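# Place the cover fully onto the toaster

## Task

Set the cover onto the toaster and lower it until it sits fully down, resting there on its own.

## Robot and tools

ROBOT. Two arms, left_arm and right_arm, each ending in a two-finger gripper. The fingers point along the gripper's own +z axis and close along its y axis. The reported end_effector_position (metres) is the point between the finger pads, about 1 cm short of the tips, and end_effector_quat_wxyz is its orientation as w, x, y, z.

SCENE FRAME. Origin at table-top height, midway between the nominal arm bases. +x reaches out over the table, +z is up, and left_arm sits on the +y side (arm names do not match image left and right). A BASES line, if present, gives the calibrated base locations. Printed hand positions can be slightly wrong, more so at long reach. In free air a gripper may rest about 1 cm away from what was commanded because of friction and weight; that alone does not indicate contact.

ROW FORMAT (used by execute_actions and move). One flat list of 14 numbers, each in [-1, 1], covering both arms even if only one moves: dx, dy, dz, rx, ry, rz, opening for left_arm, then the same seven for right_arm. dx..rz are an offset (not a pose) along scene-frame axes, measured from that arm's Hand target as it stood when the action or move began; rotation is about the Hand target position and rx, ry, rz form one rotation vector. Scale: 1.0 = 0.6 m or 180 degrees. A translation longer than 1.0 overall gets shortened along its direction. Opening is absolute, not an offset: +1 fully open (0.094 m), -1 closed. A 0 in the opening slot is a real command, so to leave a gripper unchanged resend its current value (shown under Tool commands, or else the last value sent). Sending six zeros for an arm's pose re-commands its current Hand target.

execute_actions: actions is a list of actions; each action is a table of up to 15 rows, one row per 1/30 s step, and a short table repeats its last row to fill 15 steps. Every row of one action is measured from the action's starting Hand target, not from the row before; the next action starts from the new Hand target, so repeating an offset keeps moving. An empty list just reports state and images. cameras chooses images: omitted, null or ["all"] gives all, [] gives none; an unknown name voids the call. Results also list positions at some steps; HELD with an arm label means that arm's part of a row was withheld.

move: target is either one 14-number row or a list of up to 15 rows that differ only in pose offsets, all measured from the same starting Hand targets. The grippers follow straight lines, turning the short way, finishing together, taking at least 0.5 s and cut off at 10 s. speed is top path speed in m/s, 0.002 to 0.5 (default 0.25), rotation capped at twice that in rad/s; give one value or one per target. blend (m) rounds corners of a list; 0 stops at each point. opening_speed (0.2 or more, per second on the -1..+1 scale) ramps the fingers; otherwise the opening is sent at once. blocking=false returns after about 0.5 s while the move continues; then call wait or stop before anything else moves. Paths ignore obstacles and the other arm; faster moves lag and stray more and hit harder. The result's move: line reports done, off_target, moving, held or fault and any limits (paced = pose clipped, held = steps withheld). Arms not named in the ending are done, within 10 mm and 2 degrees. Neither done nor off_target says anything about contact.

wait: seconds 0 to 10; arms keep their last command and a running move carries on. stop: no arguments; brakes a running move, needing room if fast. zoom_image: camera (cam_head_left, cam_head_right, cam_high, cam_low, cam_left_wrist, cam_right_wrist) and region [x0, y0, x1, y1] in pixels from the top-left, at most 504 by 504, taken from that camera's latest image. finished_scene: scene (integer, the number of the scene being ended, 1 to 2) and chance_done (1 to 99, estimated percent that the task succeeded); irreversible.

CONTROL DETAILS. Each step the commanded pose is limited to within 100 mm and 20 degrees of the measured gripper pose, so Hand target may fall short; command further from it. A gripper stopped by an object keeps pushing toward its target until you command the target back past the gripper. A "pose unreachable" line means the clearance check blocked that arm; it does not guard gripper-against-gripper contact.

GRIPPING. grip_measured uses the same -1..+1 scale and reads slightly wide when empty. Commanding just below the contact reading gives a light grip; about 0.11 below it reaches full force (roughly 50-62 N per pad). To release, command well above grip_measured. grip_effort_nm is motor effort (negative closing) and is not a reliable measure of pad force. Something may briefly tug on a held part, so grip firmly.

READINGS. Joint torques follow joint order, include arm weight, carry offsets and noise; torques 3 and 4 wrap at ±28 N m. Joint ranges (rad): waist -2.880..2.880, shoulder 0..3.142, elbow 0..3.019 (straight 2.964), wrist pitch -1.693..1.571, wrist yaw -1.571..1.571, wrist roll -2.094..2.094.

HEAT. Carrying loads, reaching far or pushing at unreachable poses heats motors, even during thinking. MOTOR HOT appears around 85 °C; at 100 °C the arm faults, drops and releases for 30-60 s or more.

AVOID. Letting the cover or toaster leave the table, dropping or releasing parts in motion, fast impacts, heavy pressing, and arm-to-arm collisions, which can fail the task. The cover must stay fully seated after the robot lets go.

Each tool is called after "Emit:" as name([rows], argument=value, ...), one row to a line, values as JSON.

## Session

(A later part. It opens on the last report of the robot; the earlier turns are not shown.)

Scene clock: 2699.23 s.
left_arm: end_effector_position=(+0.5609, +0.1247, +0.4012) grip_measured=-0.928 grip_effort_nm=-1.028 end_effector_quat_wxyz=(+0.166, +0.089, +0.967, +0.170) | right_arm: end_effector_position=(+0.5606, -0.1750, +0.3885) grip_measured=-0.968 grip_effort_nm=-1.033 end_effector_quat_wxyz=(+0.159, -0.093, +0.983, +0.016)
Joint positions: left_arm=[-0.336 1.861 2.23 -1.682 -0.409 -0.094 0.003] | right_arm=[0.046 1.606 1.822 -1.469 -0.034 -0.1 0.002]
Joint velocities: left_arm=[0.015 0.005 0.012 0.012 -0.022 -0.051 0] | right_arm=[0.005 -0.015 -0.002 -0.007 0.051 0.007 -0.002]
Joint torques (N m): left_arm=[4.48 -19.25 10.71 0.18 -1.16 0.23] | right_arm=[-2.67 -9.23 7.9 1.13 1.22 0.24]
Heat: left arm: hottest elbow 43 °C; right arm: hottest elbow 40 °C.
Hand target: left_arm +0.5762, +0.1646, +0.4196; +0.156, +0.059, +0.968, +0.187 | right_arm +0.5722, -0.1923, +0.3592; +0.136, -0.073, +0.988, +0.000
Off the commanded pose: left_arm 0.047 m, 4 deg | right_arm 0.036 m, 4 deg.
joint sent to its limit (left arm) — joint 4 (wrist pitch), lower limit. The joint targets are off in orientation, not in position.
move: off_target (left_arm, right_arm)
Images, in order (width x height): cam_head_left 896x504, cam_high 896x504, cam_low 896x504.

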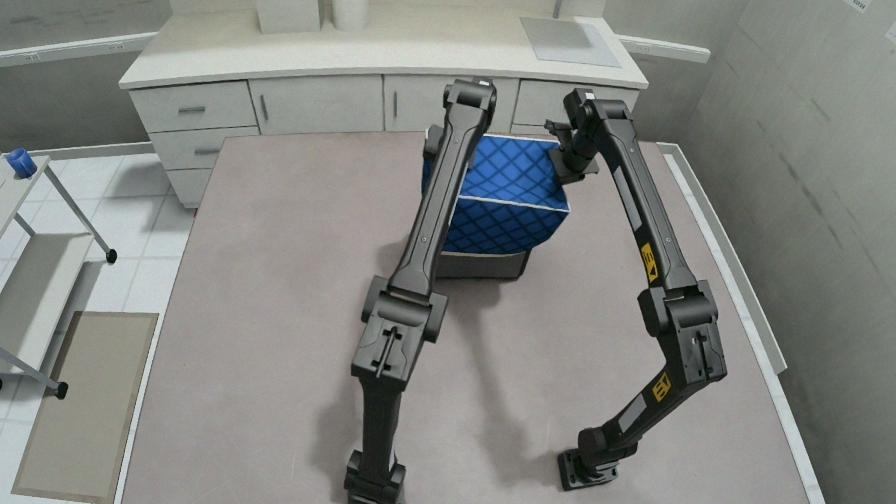

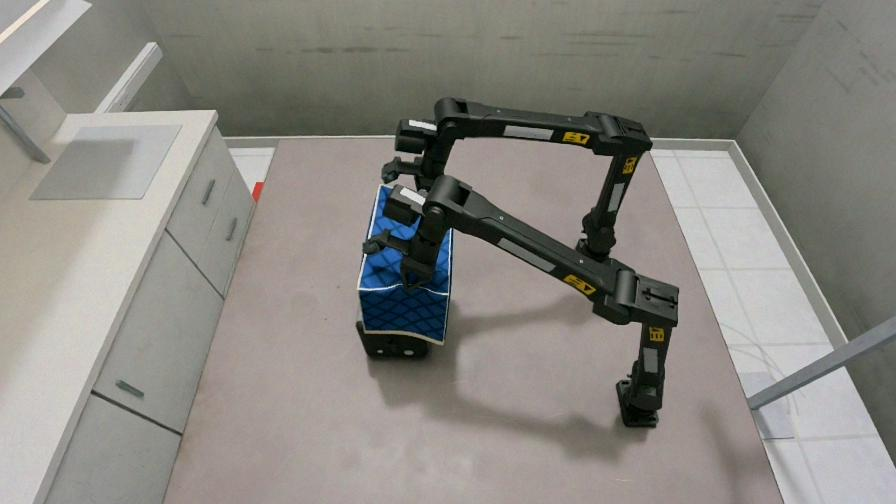

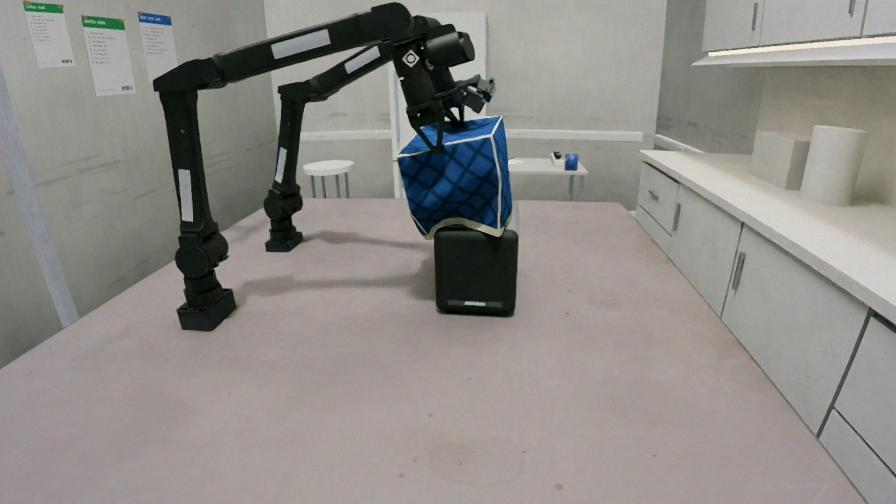

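Emit:
move(target=[0.08,0.0,-0.02,0,0,0,-0.98,0.08,0.0,-0.01,0,0,0,-0.98], speed=0.08, cameras=["cam_head_left","cam_high","cam_low"])

Emit:
zoom_image(camera="cam_low", region=[330, 60, 600, 330])

Emit:
zoom_image(camera="cam_high", region=[300, 150, 520, 400])

Scene clock: 2706.43 s.
left_arm: end_effector_position=(+0.6109, +0.1242, +0.3885) grip_measured=-0.928 grip_effort_nm=-1.028 end_effector_quat_wxyz=(+0.177, +0.091, +0.965, +0.170) | right_arm: end_effector_position=(+0.6049, -0.1725, +0.3561) grip_measured=-0.968 grip_effort_nm=-1.033 end_effector_quat_wxyz=(+0.139, -0.091, +0.986, +0.013)
Joint positions: left_arm=[-0.311 2.001 2.407 -1.682 -0.405 -0.058 0.003] | right_arm=[0.046 1.743 1.92 -1.469 -0.028 -0.098 0.002]
Joint velocities: left_arm=[-0.024 0.005 0.012 -0.012 0.007 0.022 0.001] | right_arm=[-0.015 -0.015 0.022 0.007 0.007 -0.022 0]
Joint torques (N m): left_arm=[4.37 -21.71 10.73 0.21 -1.09 0.18] | right_arm=[-3.25 -11.28 13.34 0.31 0.92 0.19]
Heat: left arm: hottest elbow 44 °C; right arm: hottest elbow 40 °C.
Hand target: left_arm +0.6246, +0.1646, +0.4080; +0.156, +0.060, +0.968, +0.186 | right_arm +0.6200, -0.1920, +0.3523; +0.136, -0.073, +0.988, +0.000
Off the commanded pose: left_arm 0.047 m, 5 deg | right_arm 0.025 m, 3 deg.
joint sent to its limit (left arm) — joint 4 (wrist pitch), lower limit. The joint targets are off in orientation, not in position.
move: off_target (left_arm, right_arm)
Images, in order (width x height): cam_head_left 896x504, cam_high 896x504, cam_low 896x504.

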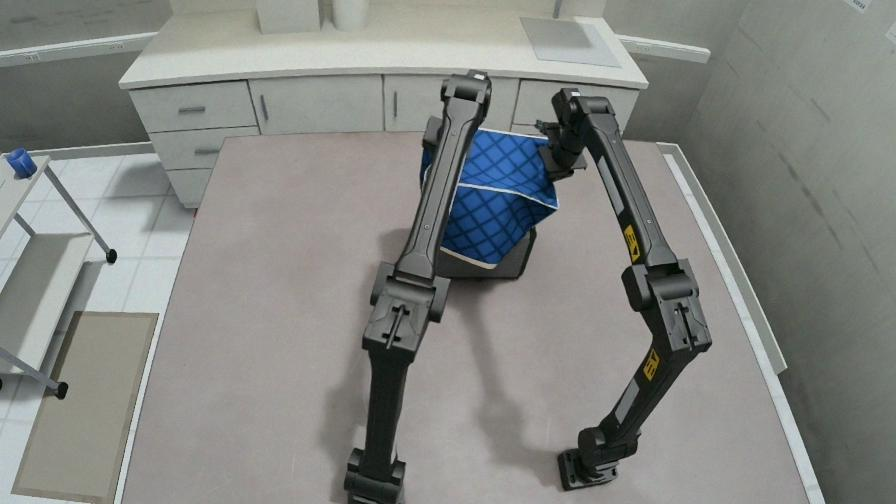

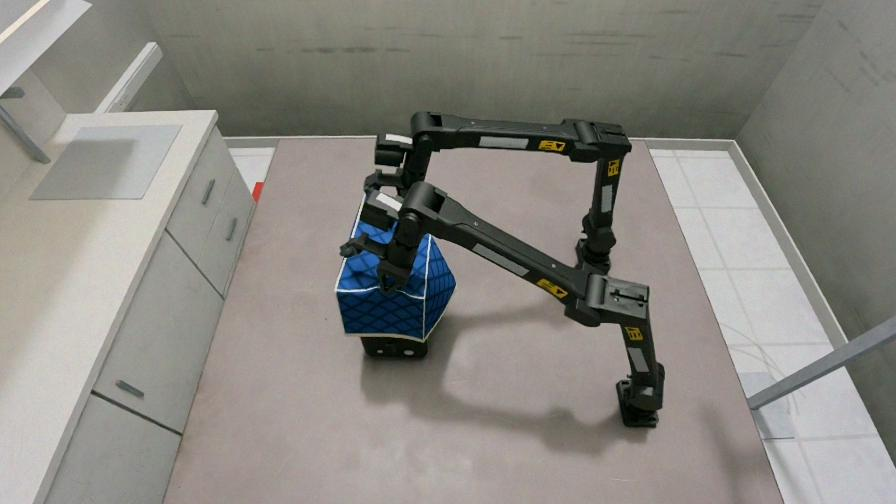

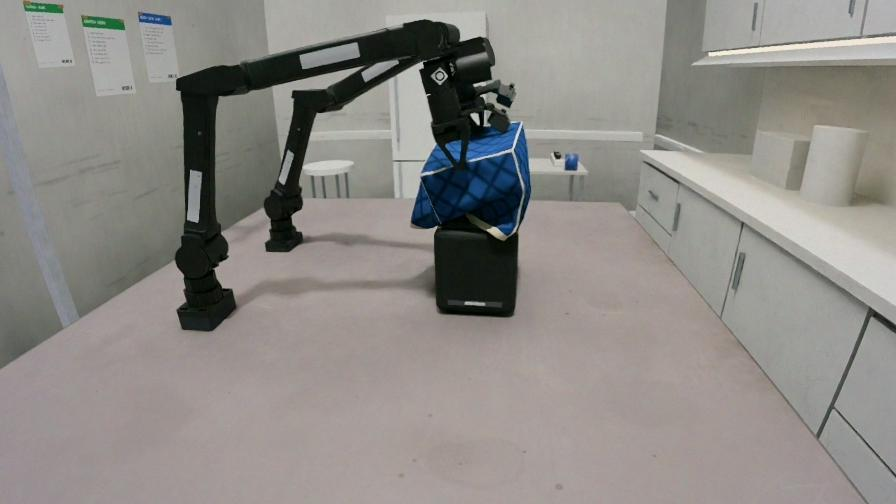

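Scaled by 1.867.

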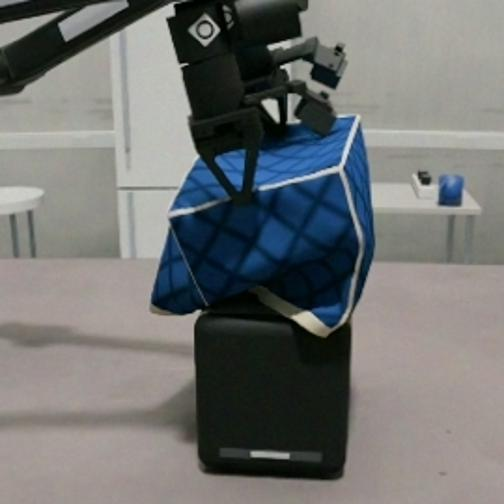

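Scaled by 2.016.

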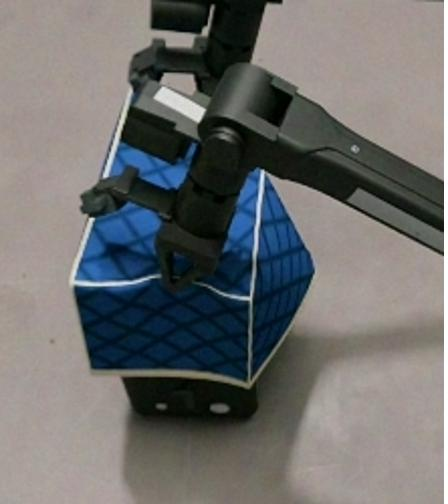

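Emit:
move(target=[0.0,-0.06,0.15,0,0,0,-0.98,0.0,-0.06,0.15,0,0.05,0,-0.98], speed=0.1, cameras=["cam_head_left","cam_high","cam_low"])

Emit:
zoom_image(camera="cam_low", region=[330, 10, 600, 330])

Emit:
zoom_image(camera="cam_high", region=[300, 150, 520, 400])

Scene clock: 2713.30 s.
left_arm: end_effector_position=(+0.6210, +0.1043, +0.4737) grip_measured=-0.928 grip_effort_nm=-1.033 end_effector_quat_wxyz=(+0.278, +0.098, +0.942, +0.161) | right_arm: end_effector_position=(+0.6116, -0.1914, +0.4325) grip_measured=-0.968 grip_effort_nm=-1.033 end_effector_quat_wxyz=(+0.155, -0.088, +0.984, +0.019)
Joint positions: left_arm=[-0.341 2.031 2.65 -1.682 -0.431 -0.014 0.003] | right_arm=[0.007 1.807 2.212 -1.666 -0.052 -0.127 0.002]
Joint velocities: left_arm=[-0.015 -0.005 0.002 -0.012 0.022 -0.007 0.001] | right_arm=[-0.015 -0.005 -0.017 -0.027 0.022 0.066 0]
Joint torques (N m): left_arm=[1.79 -21.6 10.33 0.49 -1.29 0.2] | right_arm=[-5.13 -12.92 13.48 0.25 0.95 -0.05]
Heat: left arm: hottest elbow 44 °C; right arm: hottest elbow 41 °C.
Hand target: left_arm +0.6248, +0.1269, +0.4976; +0.156, +0.062, +0.968, +0.186 | right_arm +0.6213, -0.2282, +0.4426; +0.058, -0.073, +0.996, +0.004
Off the commanded pose: left_arm 0.035 m, 15 deg | right_arm 0.039 m, 11 deg.
joint sent to its limit (left arm) — joint 4 (wrist pitch), lower limit. The joint targets are off in orientation, not in position.
joint sent to its limit (right arm) — joint 4 (wrist pitch), lower limit. The joint targets are off in orientation, not in position.
move: off_target (left_arm, right_arm)
Images, in order (width x height): cam_head_left 896x504, cam_high 896x504, cam_low 896x504.

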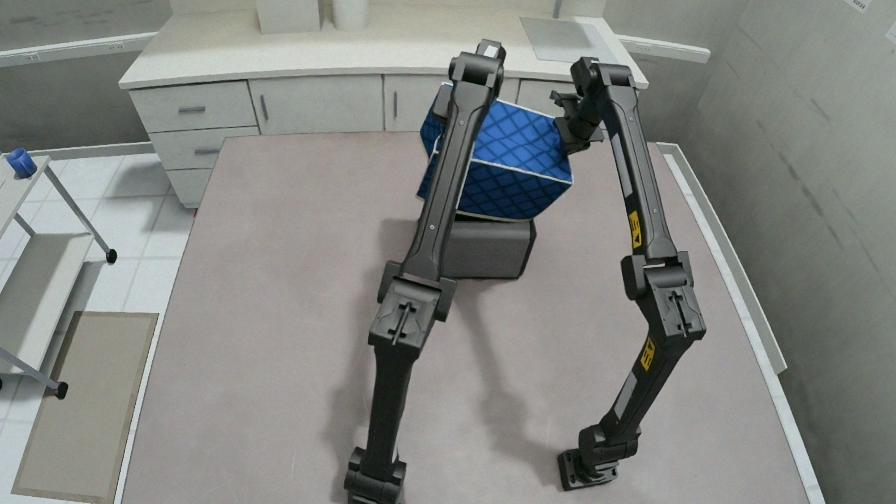

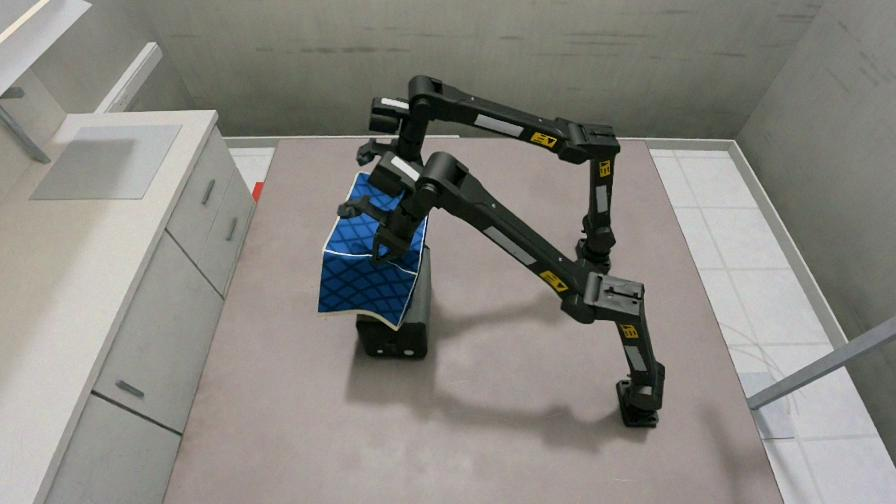

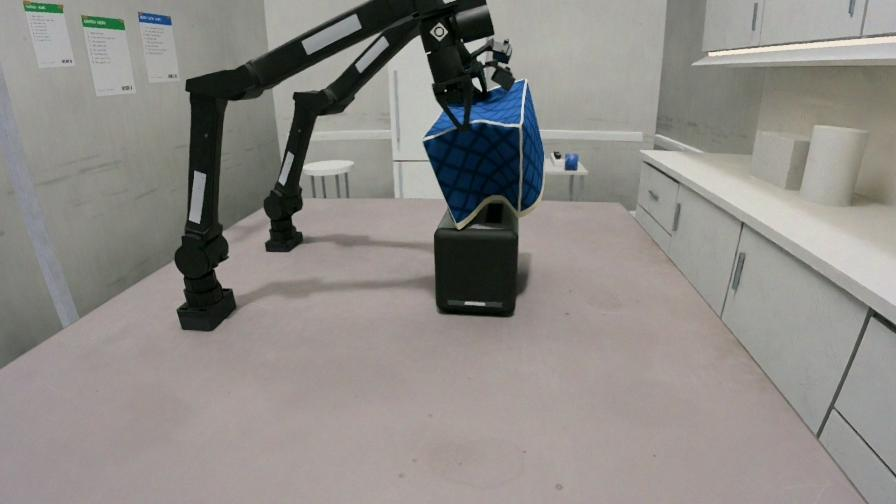

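Scaled by 1.575.

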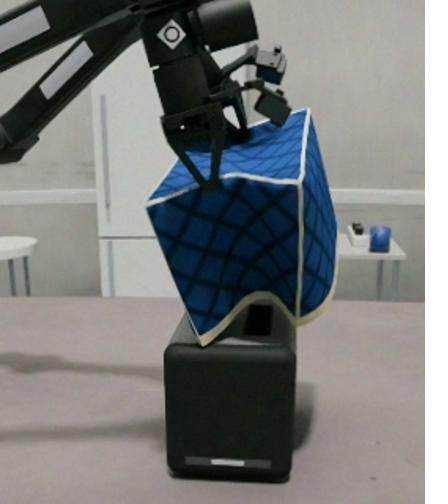

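Scaled by 2.016.

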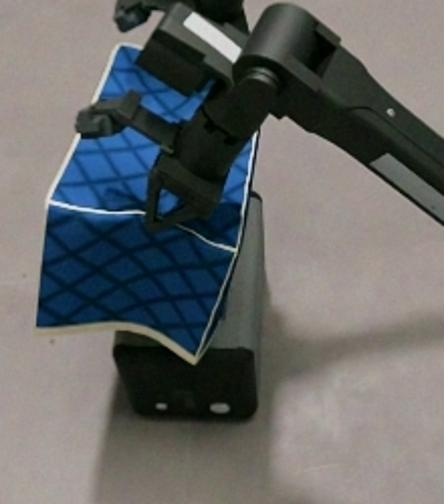

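Emit:
move(target=[0.0,0,-0.08,0,0,0,-0.98,0.0,0.0,-0.12,0,0,0,-0.98], speed=0.1, cameras=[])

Emit:
move(target=[-0.06,0,0,0,0,0,-0.98,-0.06,0.0,0,0,0,0,-0.98], speed=0.06, cameras=["cam_head_left","cam_high","cam_low"])

Emit:
zoom_image(camera="cam_low", region=[330, 10, 600, 330])

Emit:
zoom_image(camera="cam_high", region=[300, 150, 520, 400])

Scene clock: 2725.47 s.
left_arm: end_effector_position=(+0.6214, +0.1042, +0.4425) grip_measured=-0.928 grip_effort_nm=-1.018 end_effector_quat_wxyz=(+0.246, +0.096, +0.950, +0.166) | right_arm: end_effector_position=(+0.6113, -0.1916, +0.4079) grip_measured=-0.968 grip_effort_nm=-1.033 end_effector_quat_wxyz=(+0.128, -0.091, +0.987, +0.020)
Joint positions: left_arm=[-0.341 2.031 2.576 -1.682 -0.431 -0.038 0.003] | right_arm=[0.007 1.822 2.175 -1.669 -0.052 -0.135 0.002]
Joint velocities: left_arm=[-0.005 0.005 0.002 -0.002 -0.007 -0.007 0] | right_arm=[0.005 -0.005 -0.022 -0.017 0.051 0.022 0]
Joint torques (N m): left_arm=[2.08 -22.59 7.45 0.47 -0.99 -0.02] | right_arm=[-5.19 -11.22 7.1 0.25 1.11 -0.06]
Heat: left arm: hottest elbow 43 °C; right arm: hottest elbow 42 °C.
Hand target: left_arm +0.6246, +0.1278, +0.4495; +0.156, +0.061, +0.968, +0.186 | right_arm +0.6205, -0.2281, +0.3699; +0.058, -0.073, +0.996, +0.004
Off the commanded pose: left_arm 0.024 m, 11 deg | right_arm 0.053 m, 8 deg.
joint sent to its limit (left arm) — joint 4 (wrist pitch), lower limit. The joint targets are off in orientation, not in position.
joint sent to its limit (right arm) — joint 4 (wrist pitch), lower limit. The joint targets are off in position and orientation.
move: off_target (left_arm, right_arm)
No camera images: "cameras" was empty.

Scene clock: 2727.60 s.
left_arm: end_effector_position=(+0.5980, +0.1033, +0.4131) grip_measured=-0.928 grip_effort_nm=-1.033 end_effector_quat_wxyz=(+0.203, +0.094, +0.960, +0.170) | right_arm: end_effector_position=(+0.5911, -0.1937, +0.3756) grip_measured=-0.968 grip_effort_nm=-1.038 end_effector_quat_wxyz=(+0.084, -0.090, +0.992, +0.021)
Joint positions: left_arm=[-0.353 1.969 2.414 -1.682 -0.428 -0.08 0.003] | right_arm=[0.005 1.796 2.06 -1.669 -0.05 -0.135 0.002]
Joint velocities: left_arm=[-0.015 -0.015 0.002 0.017 0.037 -0.007 0] | right_arm=[-0.005 -0.015 0.007 -0.007 -0.007 -0.007 0]
Joint torques (N m): left_arm=[1.96 -25.7 7.57 0.28 -1.12 0.03] | right_arm=[-4.89 -14.86 7.02 0.08 1.17 -0.08]
Heat: left arm: hottest elbow 43 °C; right arm: hottest elbow 42 °C.
Hand target: left_arm +0.5883, +0.1280, +0.4492; +0.156, +0.060, +0.968, +0.186 | right_arm +0.5845, -0.2282, +0.3704; +0.058, -0.073, +0.996, +0.004
Off the commanded pose: left_arm 0.045 m, 7 deg | right_arm 0.036 m, 4 deg.
joint sent to its limit (left arm) — joint 4 (wrist pitch), lower limit. The joint targets are off in orientation, not in position.
joint sent to its limit (right arm) — joint 4 (wrist pitch), lower limit. The joint targets still meet the commanded pose.
move: off_target (left_arm, right_arm)
Images, in order (width x height): cam_head_left 896x504, cam_high 896x504, cam_low 896x504.

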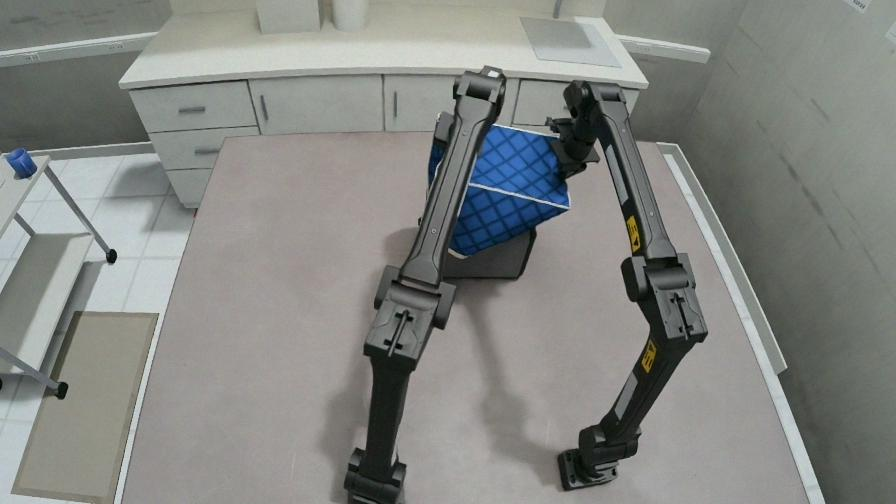

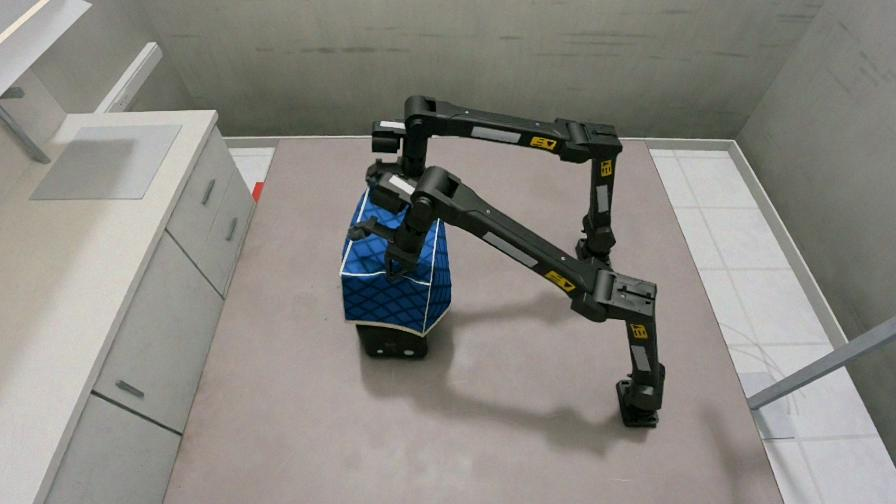

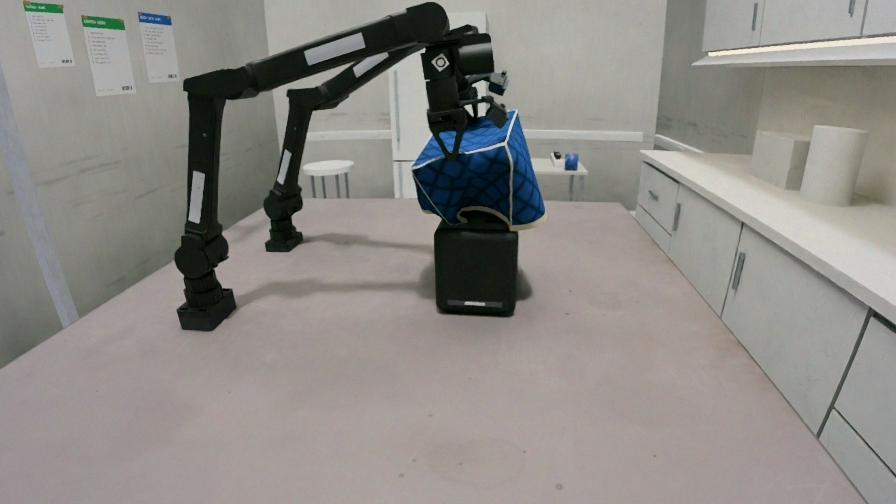

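Scaled by 1.575.

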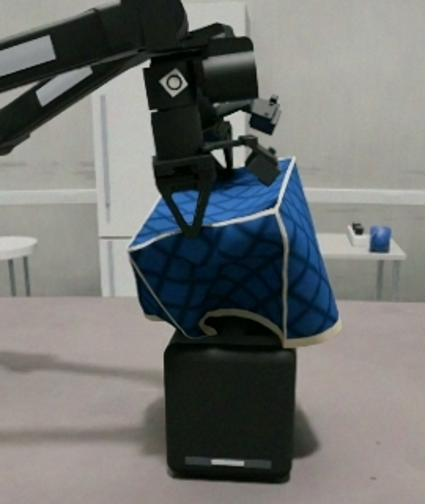

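Scaled by 2.016.

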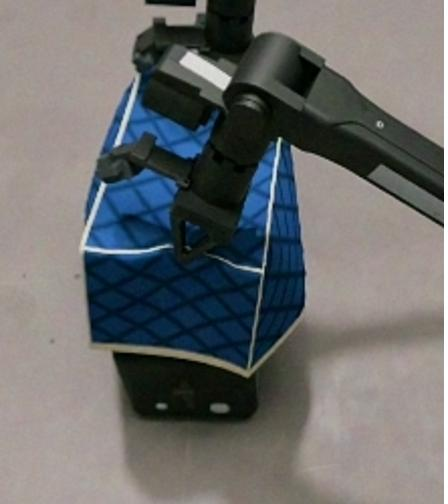

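Emit:
move(target=[0.0,-0.05,0.035,0,0,0,-0.98,0.0,-0.05,0.08,0,0,0,-0.98], speed=0.08, cameras=["cam_high","cam_low"])

Emit:
zoom_image(camera="cam_low", region=[330, 10, 600, 330])

Emit:
zoom_image(camera="cam_high", region=[300, 150, 520, 400])

Scene clock: 2734.43 s.
left_arm: end_effector_position=(+0.5911, +0.0751, +0.4209) grip_measured=-0.928 grip_effort_nm=-1.028 end_effector_quat_wxyz=(+0.217, +0.104, +0.956, +0.166) | right_arm: end_effector_position=(+0.5863, -0.2227, +0.3897) grip_measured=-0.968 grip_effort_nm=-1.033 end_effector_quat_wxyz=(+0.098, -0.085, +0.991, +0.016)
Joint positions: left_arm=[-0.4 1.969 2.43 -1.682 -0.437 -0.1 0.003] | right_arm=[-0.045 1.77 2.06 -1.669 -0.05 -0.174 0.002]
Joint velocities: left_arm=[-0.024 -0.005 0.007 0.017 -0.022 -0.007 -0.001] | right_arm=[-0.005 -0.015 0.012 -0.007 0.066 -0.051 0]
Joint torques (N m): left_arm=[1.79 -25.17 10.55 0.29 -1.26 0] | right_arm=[-5.25 -15.27 12.78 0.14 0.9 -0.15]
Heat: left arm: hottest elbow 43 °C; right arm: hottest elbow 41 °C.
Hand target: left_arm +0.5882, +0.0977, +0.4698; +0.155, +0.061, +0.968, +0.186 | right_arm +0.5852, -0.2583, +0.4188; +0.058, -0.073, +0.996, +0.004
Off the commanded pose: left_arm 0.054 m, 9 deg | right_arm 0.046 m, 5 deg.
joint sent to its limit (left arm) — joint 4 (wrist pitch), lower limit. The joint targets are off in position and orientation.
joint sent to its limit (right arm) — joint 4 (wrist pitch), lower limit. The joint targets are off in orientation, not in position.
move: off_target (left_arm, right_arm)
Images, in order (width x height): cam_high 896x504, cam_low 896x504.

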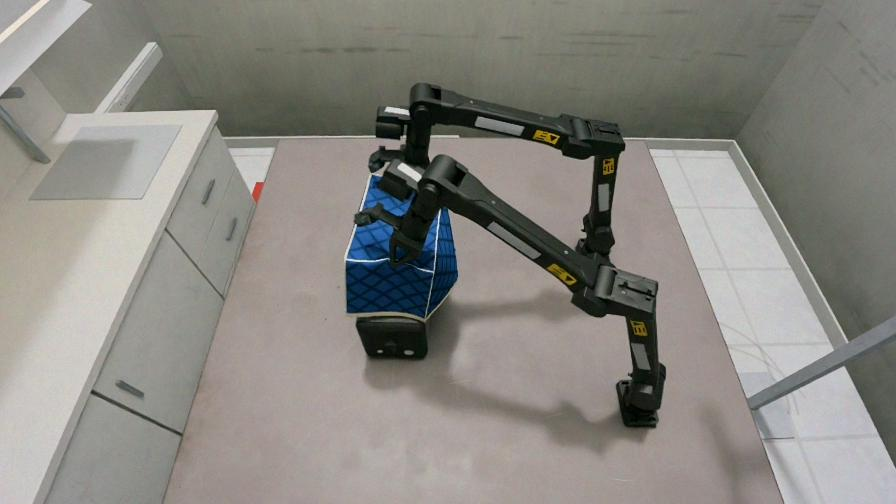

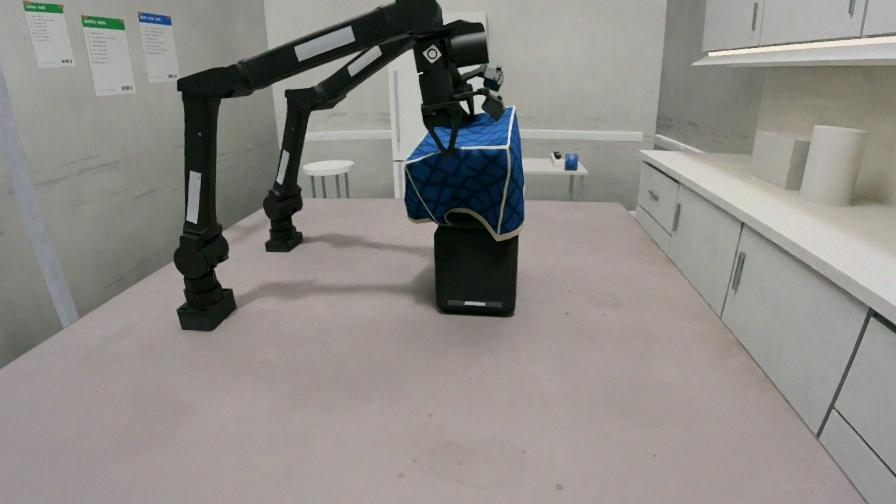

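Scaled by 1.575.

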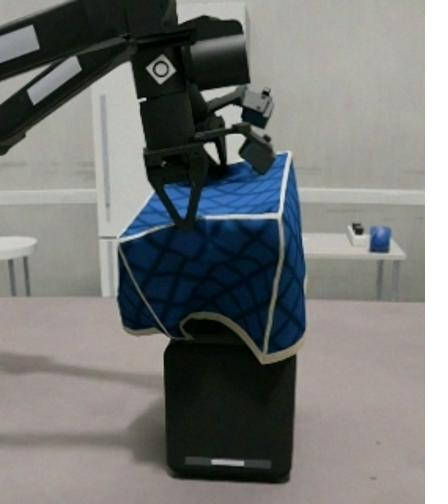

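Scaled by 2.016.

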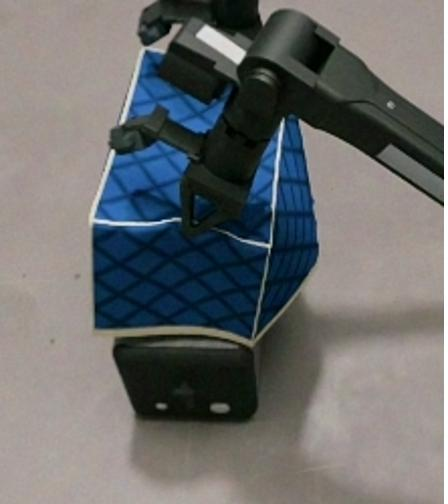

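Emit:
move(target=[-0.02,-0.0,0.0,0,0,0,-0.98,-0.02,-0.02,0.05,0,0,0,-0.98], speed=0.08, cameras=["cam_high","cam_low"])

Emit:
zoom_image(camera="cam_low", region=[330, 10, 600, 330])

Emit:
zoom_image(camera="cam_high", region=[300, 150, 520, 400])

Scene clock: 2743.00 s.
left_arm: end_effector_position=(+0.5849, +0.0699, +0.4311) grip_measured=-0.928 grip_effort_nm=-1.028 end_effector_quat_wxyz=(+0.227, +0.101, +0.955, +0.162) | right_arm: end_effector_position=(+0.5762, -0.2303, +0.4130) grip_measured=-0.968 grip_effort_nm=-1.038 end_effector_quat_wxyz=(+0.119, -0.089, +0.989, +0.016)
Joint positions: left_arm=[-0.411 1.953 2.43 -1.682 -0.439 -0.112 0.003] | right_arm=[-0.061 1.728 2.06 -1.669 -0.058 -0.196 0.002]
Joint velocities: left_arm=[-0.005 -0.015 -0.017 -0.017 0.007 -0.081 0] | right_arm=[-0.005 0.005 0.002 -0.012 -0.037 -0.037 0]
Joint torques (N m): left_arm=[2.2 -25.52 7.64 0.14 -1.28 0.03] | right_arm=[-5.66 -14.97 13.64 0.24 1.04 -0.11]
Heat: left arm: hottest elbow 43 °C; right arm: hottest elbow 42 °C.
Hand target: left_arm +0.5761, +0.0977, +0.4697; +0.155, +0.061, +0.968, +0.186 | right_arm +0.5737, -0.2704, +0.4492; +0.058, -0.073, +0.996, +0.003
Off the commanded pose: left_arm 0.048 m, 10 deg | right_arm 0.054 m, 7 deg.
joint sent to its limit (left arm) — joint 4 (wrist pitch), lower limit. The joint targets are off in orientation, not in position.
joint sent to its limit (right arm) — joint 4 (wrist pitch), lower limit. The joint targets are off in orientation, not in position.
move: off_target (left_arm, right_arm)
Images, in order (width x height): cam_high 896x504, cam_low 896x504.

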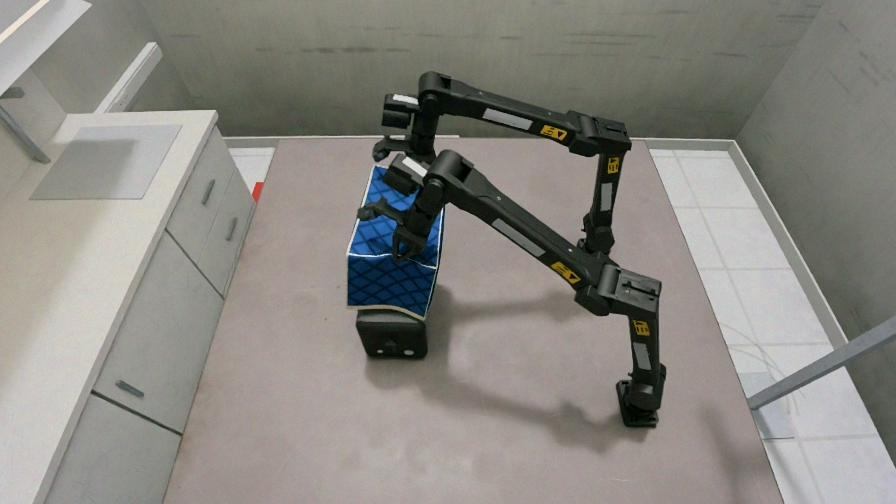

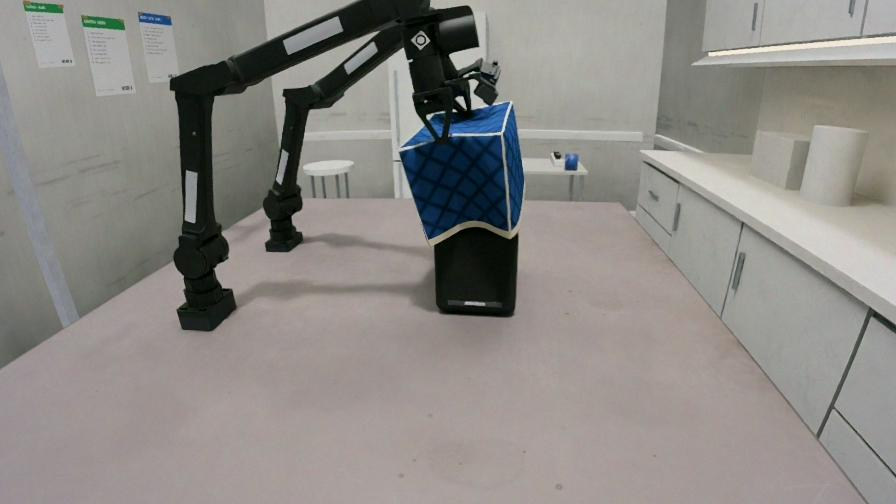

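Scaled by 1.575.

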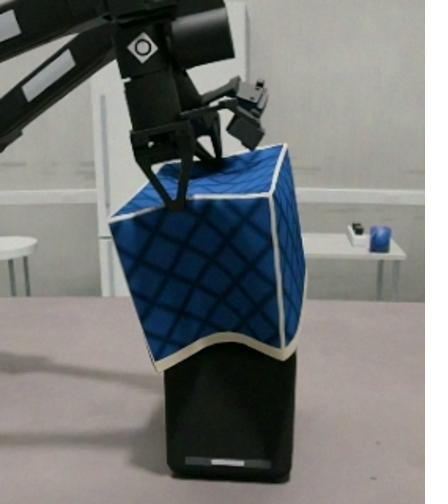

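Scaled by 2.016.

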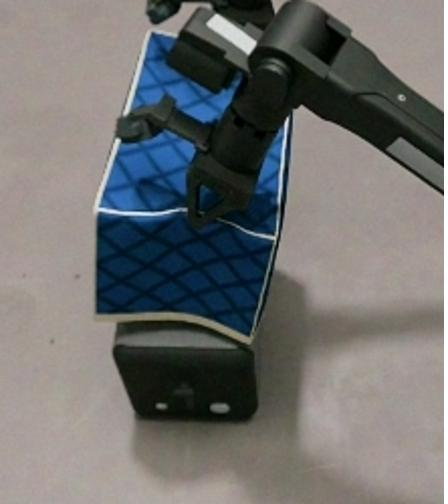

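Emit:
move(target=[0.01,-0.0,0.0,0,0,0,-0.98,0.025,-0.02,-0.15,0,0,0,-0.98], speed=0.08, cameras=["cam_high","cam_low"])

Emit:
zoom_image(camera="cam_low", region=[330, 10, 600, 330])

Emit:
zoom_image(camera="cam_high", region=[300, 150, 520, 400])

Scene clock: 2749.10 s.
left_arm: end_effector_position=(+0.5834, +0.0652, +0.4310) grip_measured=-0.928 grip_effort_nm=-1.028 end_effector_quat_wxyz=(+0.227, +0.104, +0.955, +0.158) | right_arm: end_effector_position=(+0.5847, -0.2340, +0.3837) grip_measured=-0.968 grip_effort_nm=-1.033 end_effector_quat_wxyz=(+0.092, -0.099, +0.991, +0.020)
Joint positions: left_arm=[-0.418 1.952 2.43 -1.682 -0.434 -0.114 0.003] | right_arm=[-0.069 1.771 2.047 -1.669 -0.064 -0.225 0.002]
Joint velocities: left_arm=[-0.005 -0.005 -0.017 0.007 -0.007 -0.007 0] | right_arm=[-0.005 -0.005 -0.002 -0.002 0.022 -0.022 -0.001]
Joint torques (N m): left_arm=[2.55 -24.53 9.14 0.25 -1.44 0.07] | right_arm=[-6.42 -11.4 8.01 0.16 1.36 -0.14]
Heat: left arm: hottest elbow 43 °C; right arm: hottest elbow 42 °C.
Hand target: left_arm +0.5822, +0.0978, +0.4697; +0.155, +0.061, +0.968, +0.186 | right_arm +0.5875, -0.2823, +0.3583; +0.058, -0.073, +0.996, +0.003
Off the commanded pose: left_arm 0.051 m, 10 deg | right_arm 0.054 m, 5 deg.
joint sent to its limit (left arm) — joint 4 (wrist pitch), lower limit. The joint targets are off in orientation, not in position.
joint sent to its limit (right arm) — joint 4 (wrist pitch), lower limit. The joint targets are off in position, not in orientation.
move: off_target (left_arm, right_arm)
Images, in order (width x height): cam_high 896x504, cam_low 896x504.

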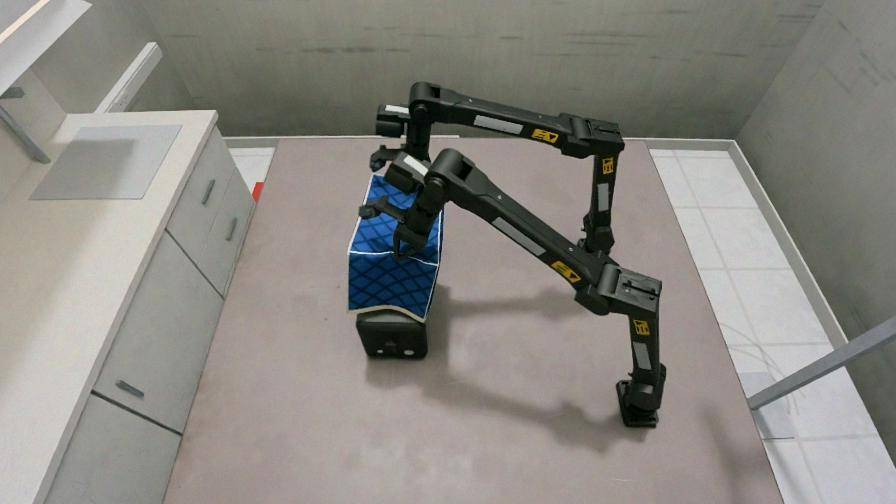

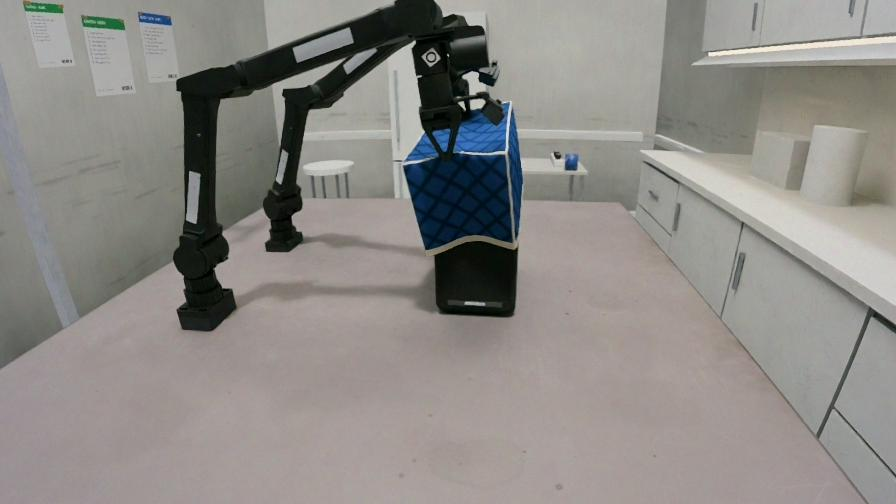

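Scaled by 1.575.

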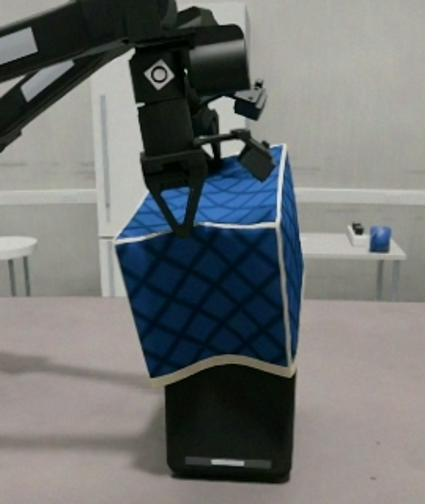

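Scaled by 2.016.

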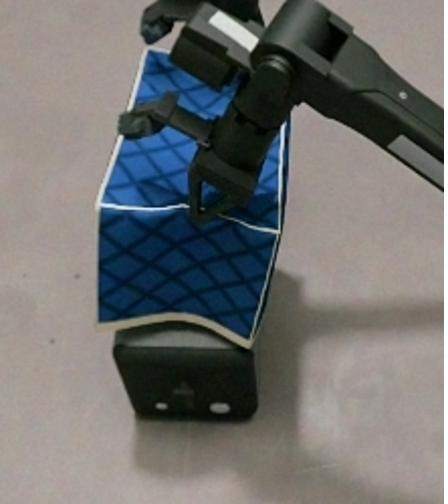

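Emit:
move(target=[0.02,0.10,0.02,0,0,0,-0.98,0.03,0.12,-0.02,0,0,0,-0.98], speed=0.08, cameras=["cam_high","cam_low"])

Emit:
zoom_image(camera="cam_low", region=[330, 10, 600, 330])

Emit:
zoom_image(camera="cam_high", region=[300, 150, 520, 400])

Scene clock: 2756.00 s.
left_arm: end_effector_position=(+0.5940, +0.1024, +0.4294) grip_measured=-0.928 grip_effort_nm=-1.028 end_effector_quat_wxyz=(+0.213, +0.112, +0.957, +0.163) | right_arm: end_effector_position=(+0.5913, -0.1895, +0.3629) grip_measured=-0.968 grip_effort_nm=-1.028 end_effector_quat_wxyz=(+0.071, -0.091, +0.993, +0.022)
Joint positions: left_arm=[-0.352 1.952 2.43 -1.682 -0.41 -0.037 0.003] | right_arm=[0.012 1.808 2.047 -1.669 -0.049 -0.13 0.002]
Joint velocities: left_arm=[-0.005 -0.015 -0.002 0.017 -0.037 -0.037 -0.001] | right_arm=[-0.015 -0.005 -0.012 -0.002 0.022 -0.022 0]
Joint torques (N m): left_arm=[5.07 -25.05 10.35 0.29 -1.37 0.23] | right_arm=[-2.96 -11.28 10.99 0.39 1.32 0.2]
Heat: left arm: hottest elbow 43 °C; right arm: hottest elbow 41 °C.
Hand target: left_arm +0.5944, +0.1573, +0.4828; +0.156, +0.061, +0.968, +0.186 | right_arm +0.6051, -0.2100, +0.3463; +0.059, -0.073, +0.996, +0.004
Off the commanded pose: left_arm 0.076 m, 9 deg | right_arm 0.030 m, 3 deg.
joint sent to its limit (left arm) — joint 4 (wrist pitch), lower limit. The joint targets are off in position and orientation.
move: off_target (left_arm, right_arm)
Images, in order (width x height): cam_high 896x504, cam_low 896x504.

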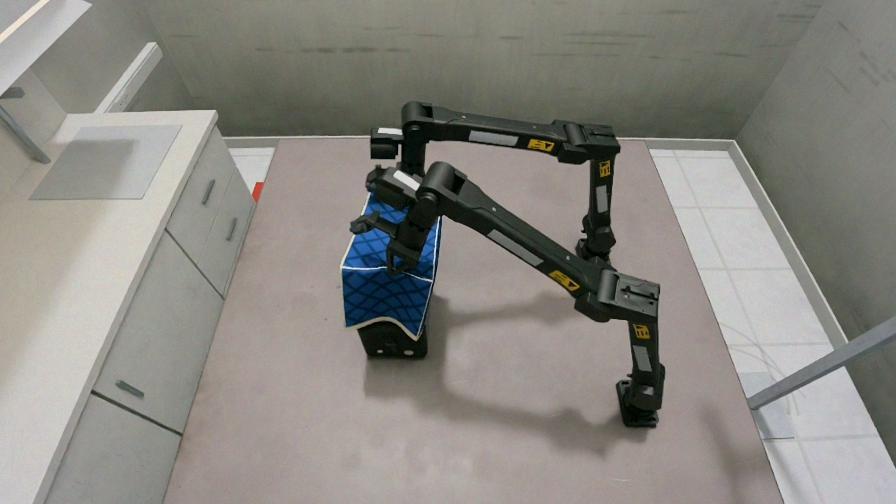

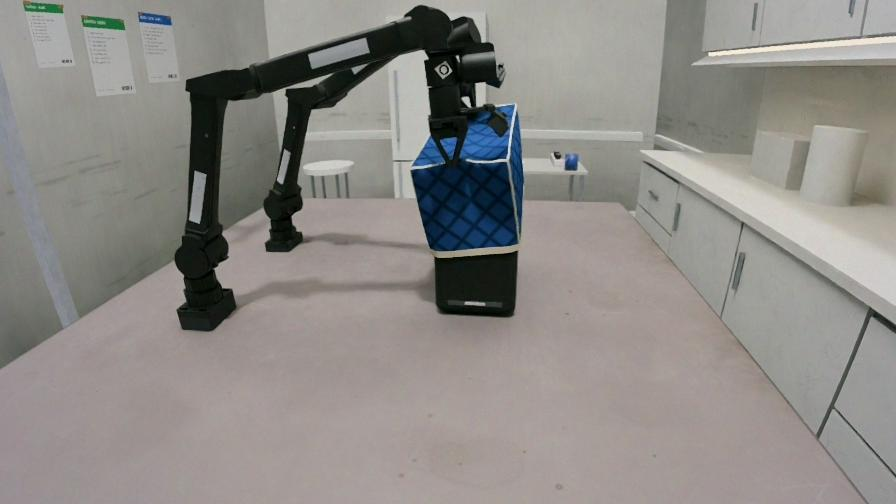

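Scaled by 1.575.

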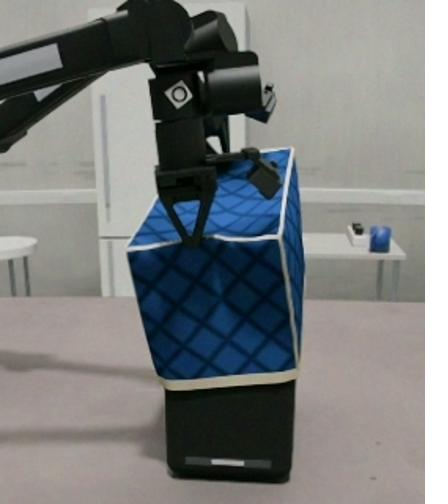

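Scaled by 2.016.

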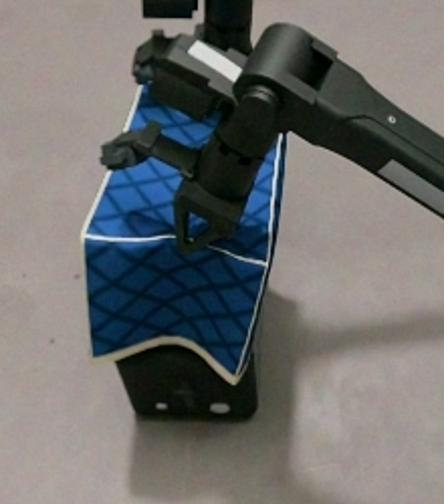

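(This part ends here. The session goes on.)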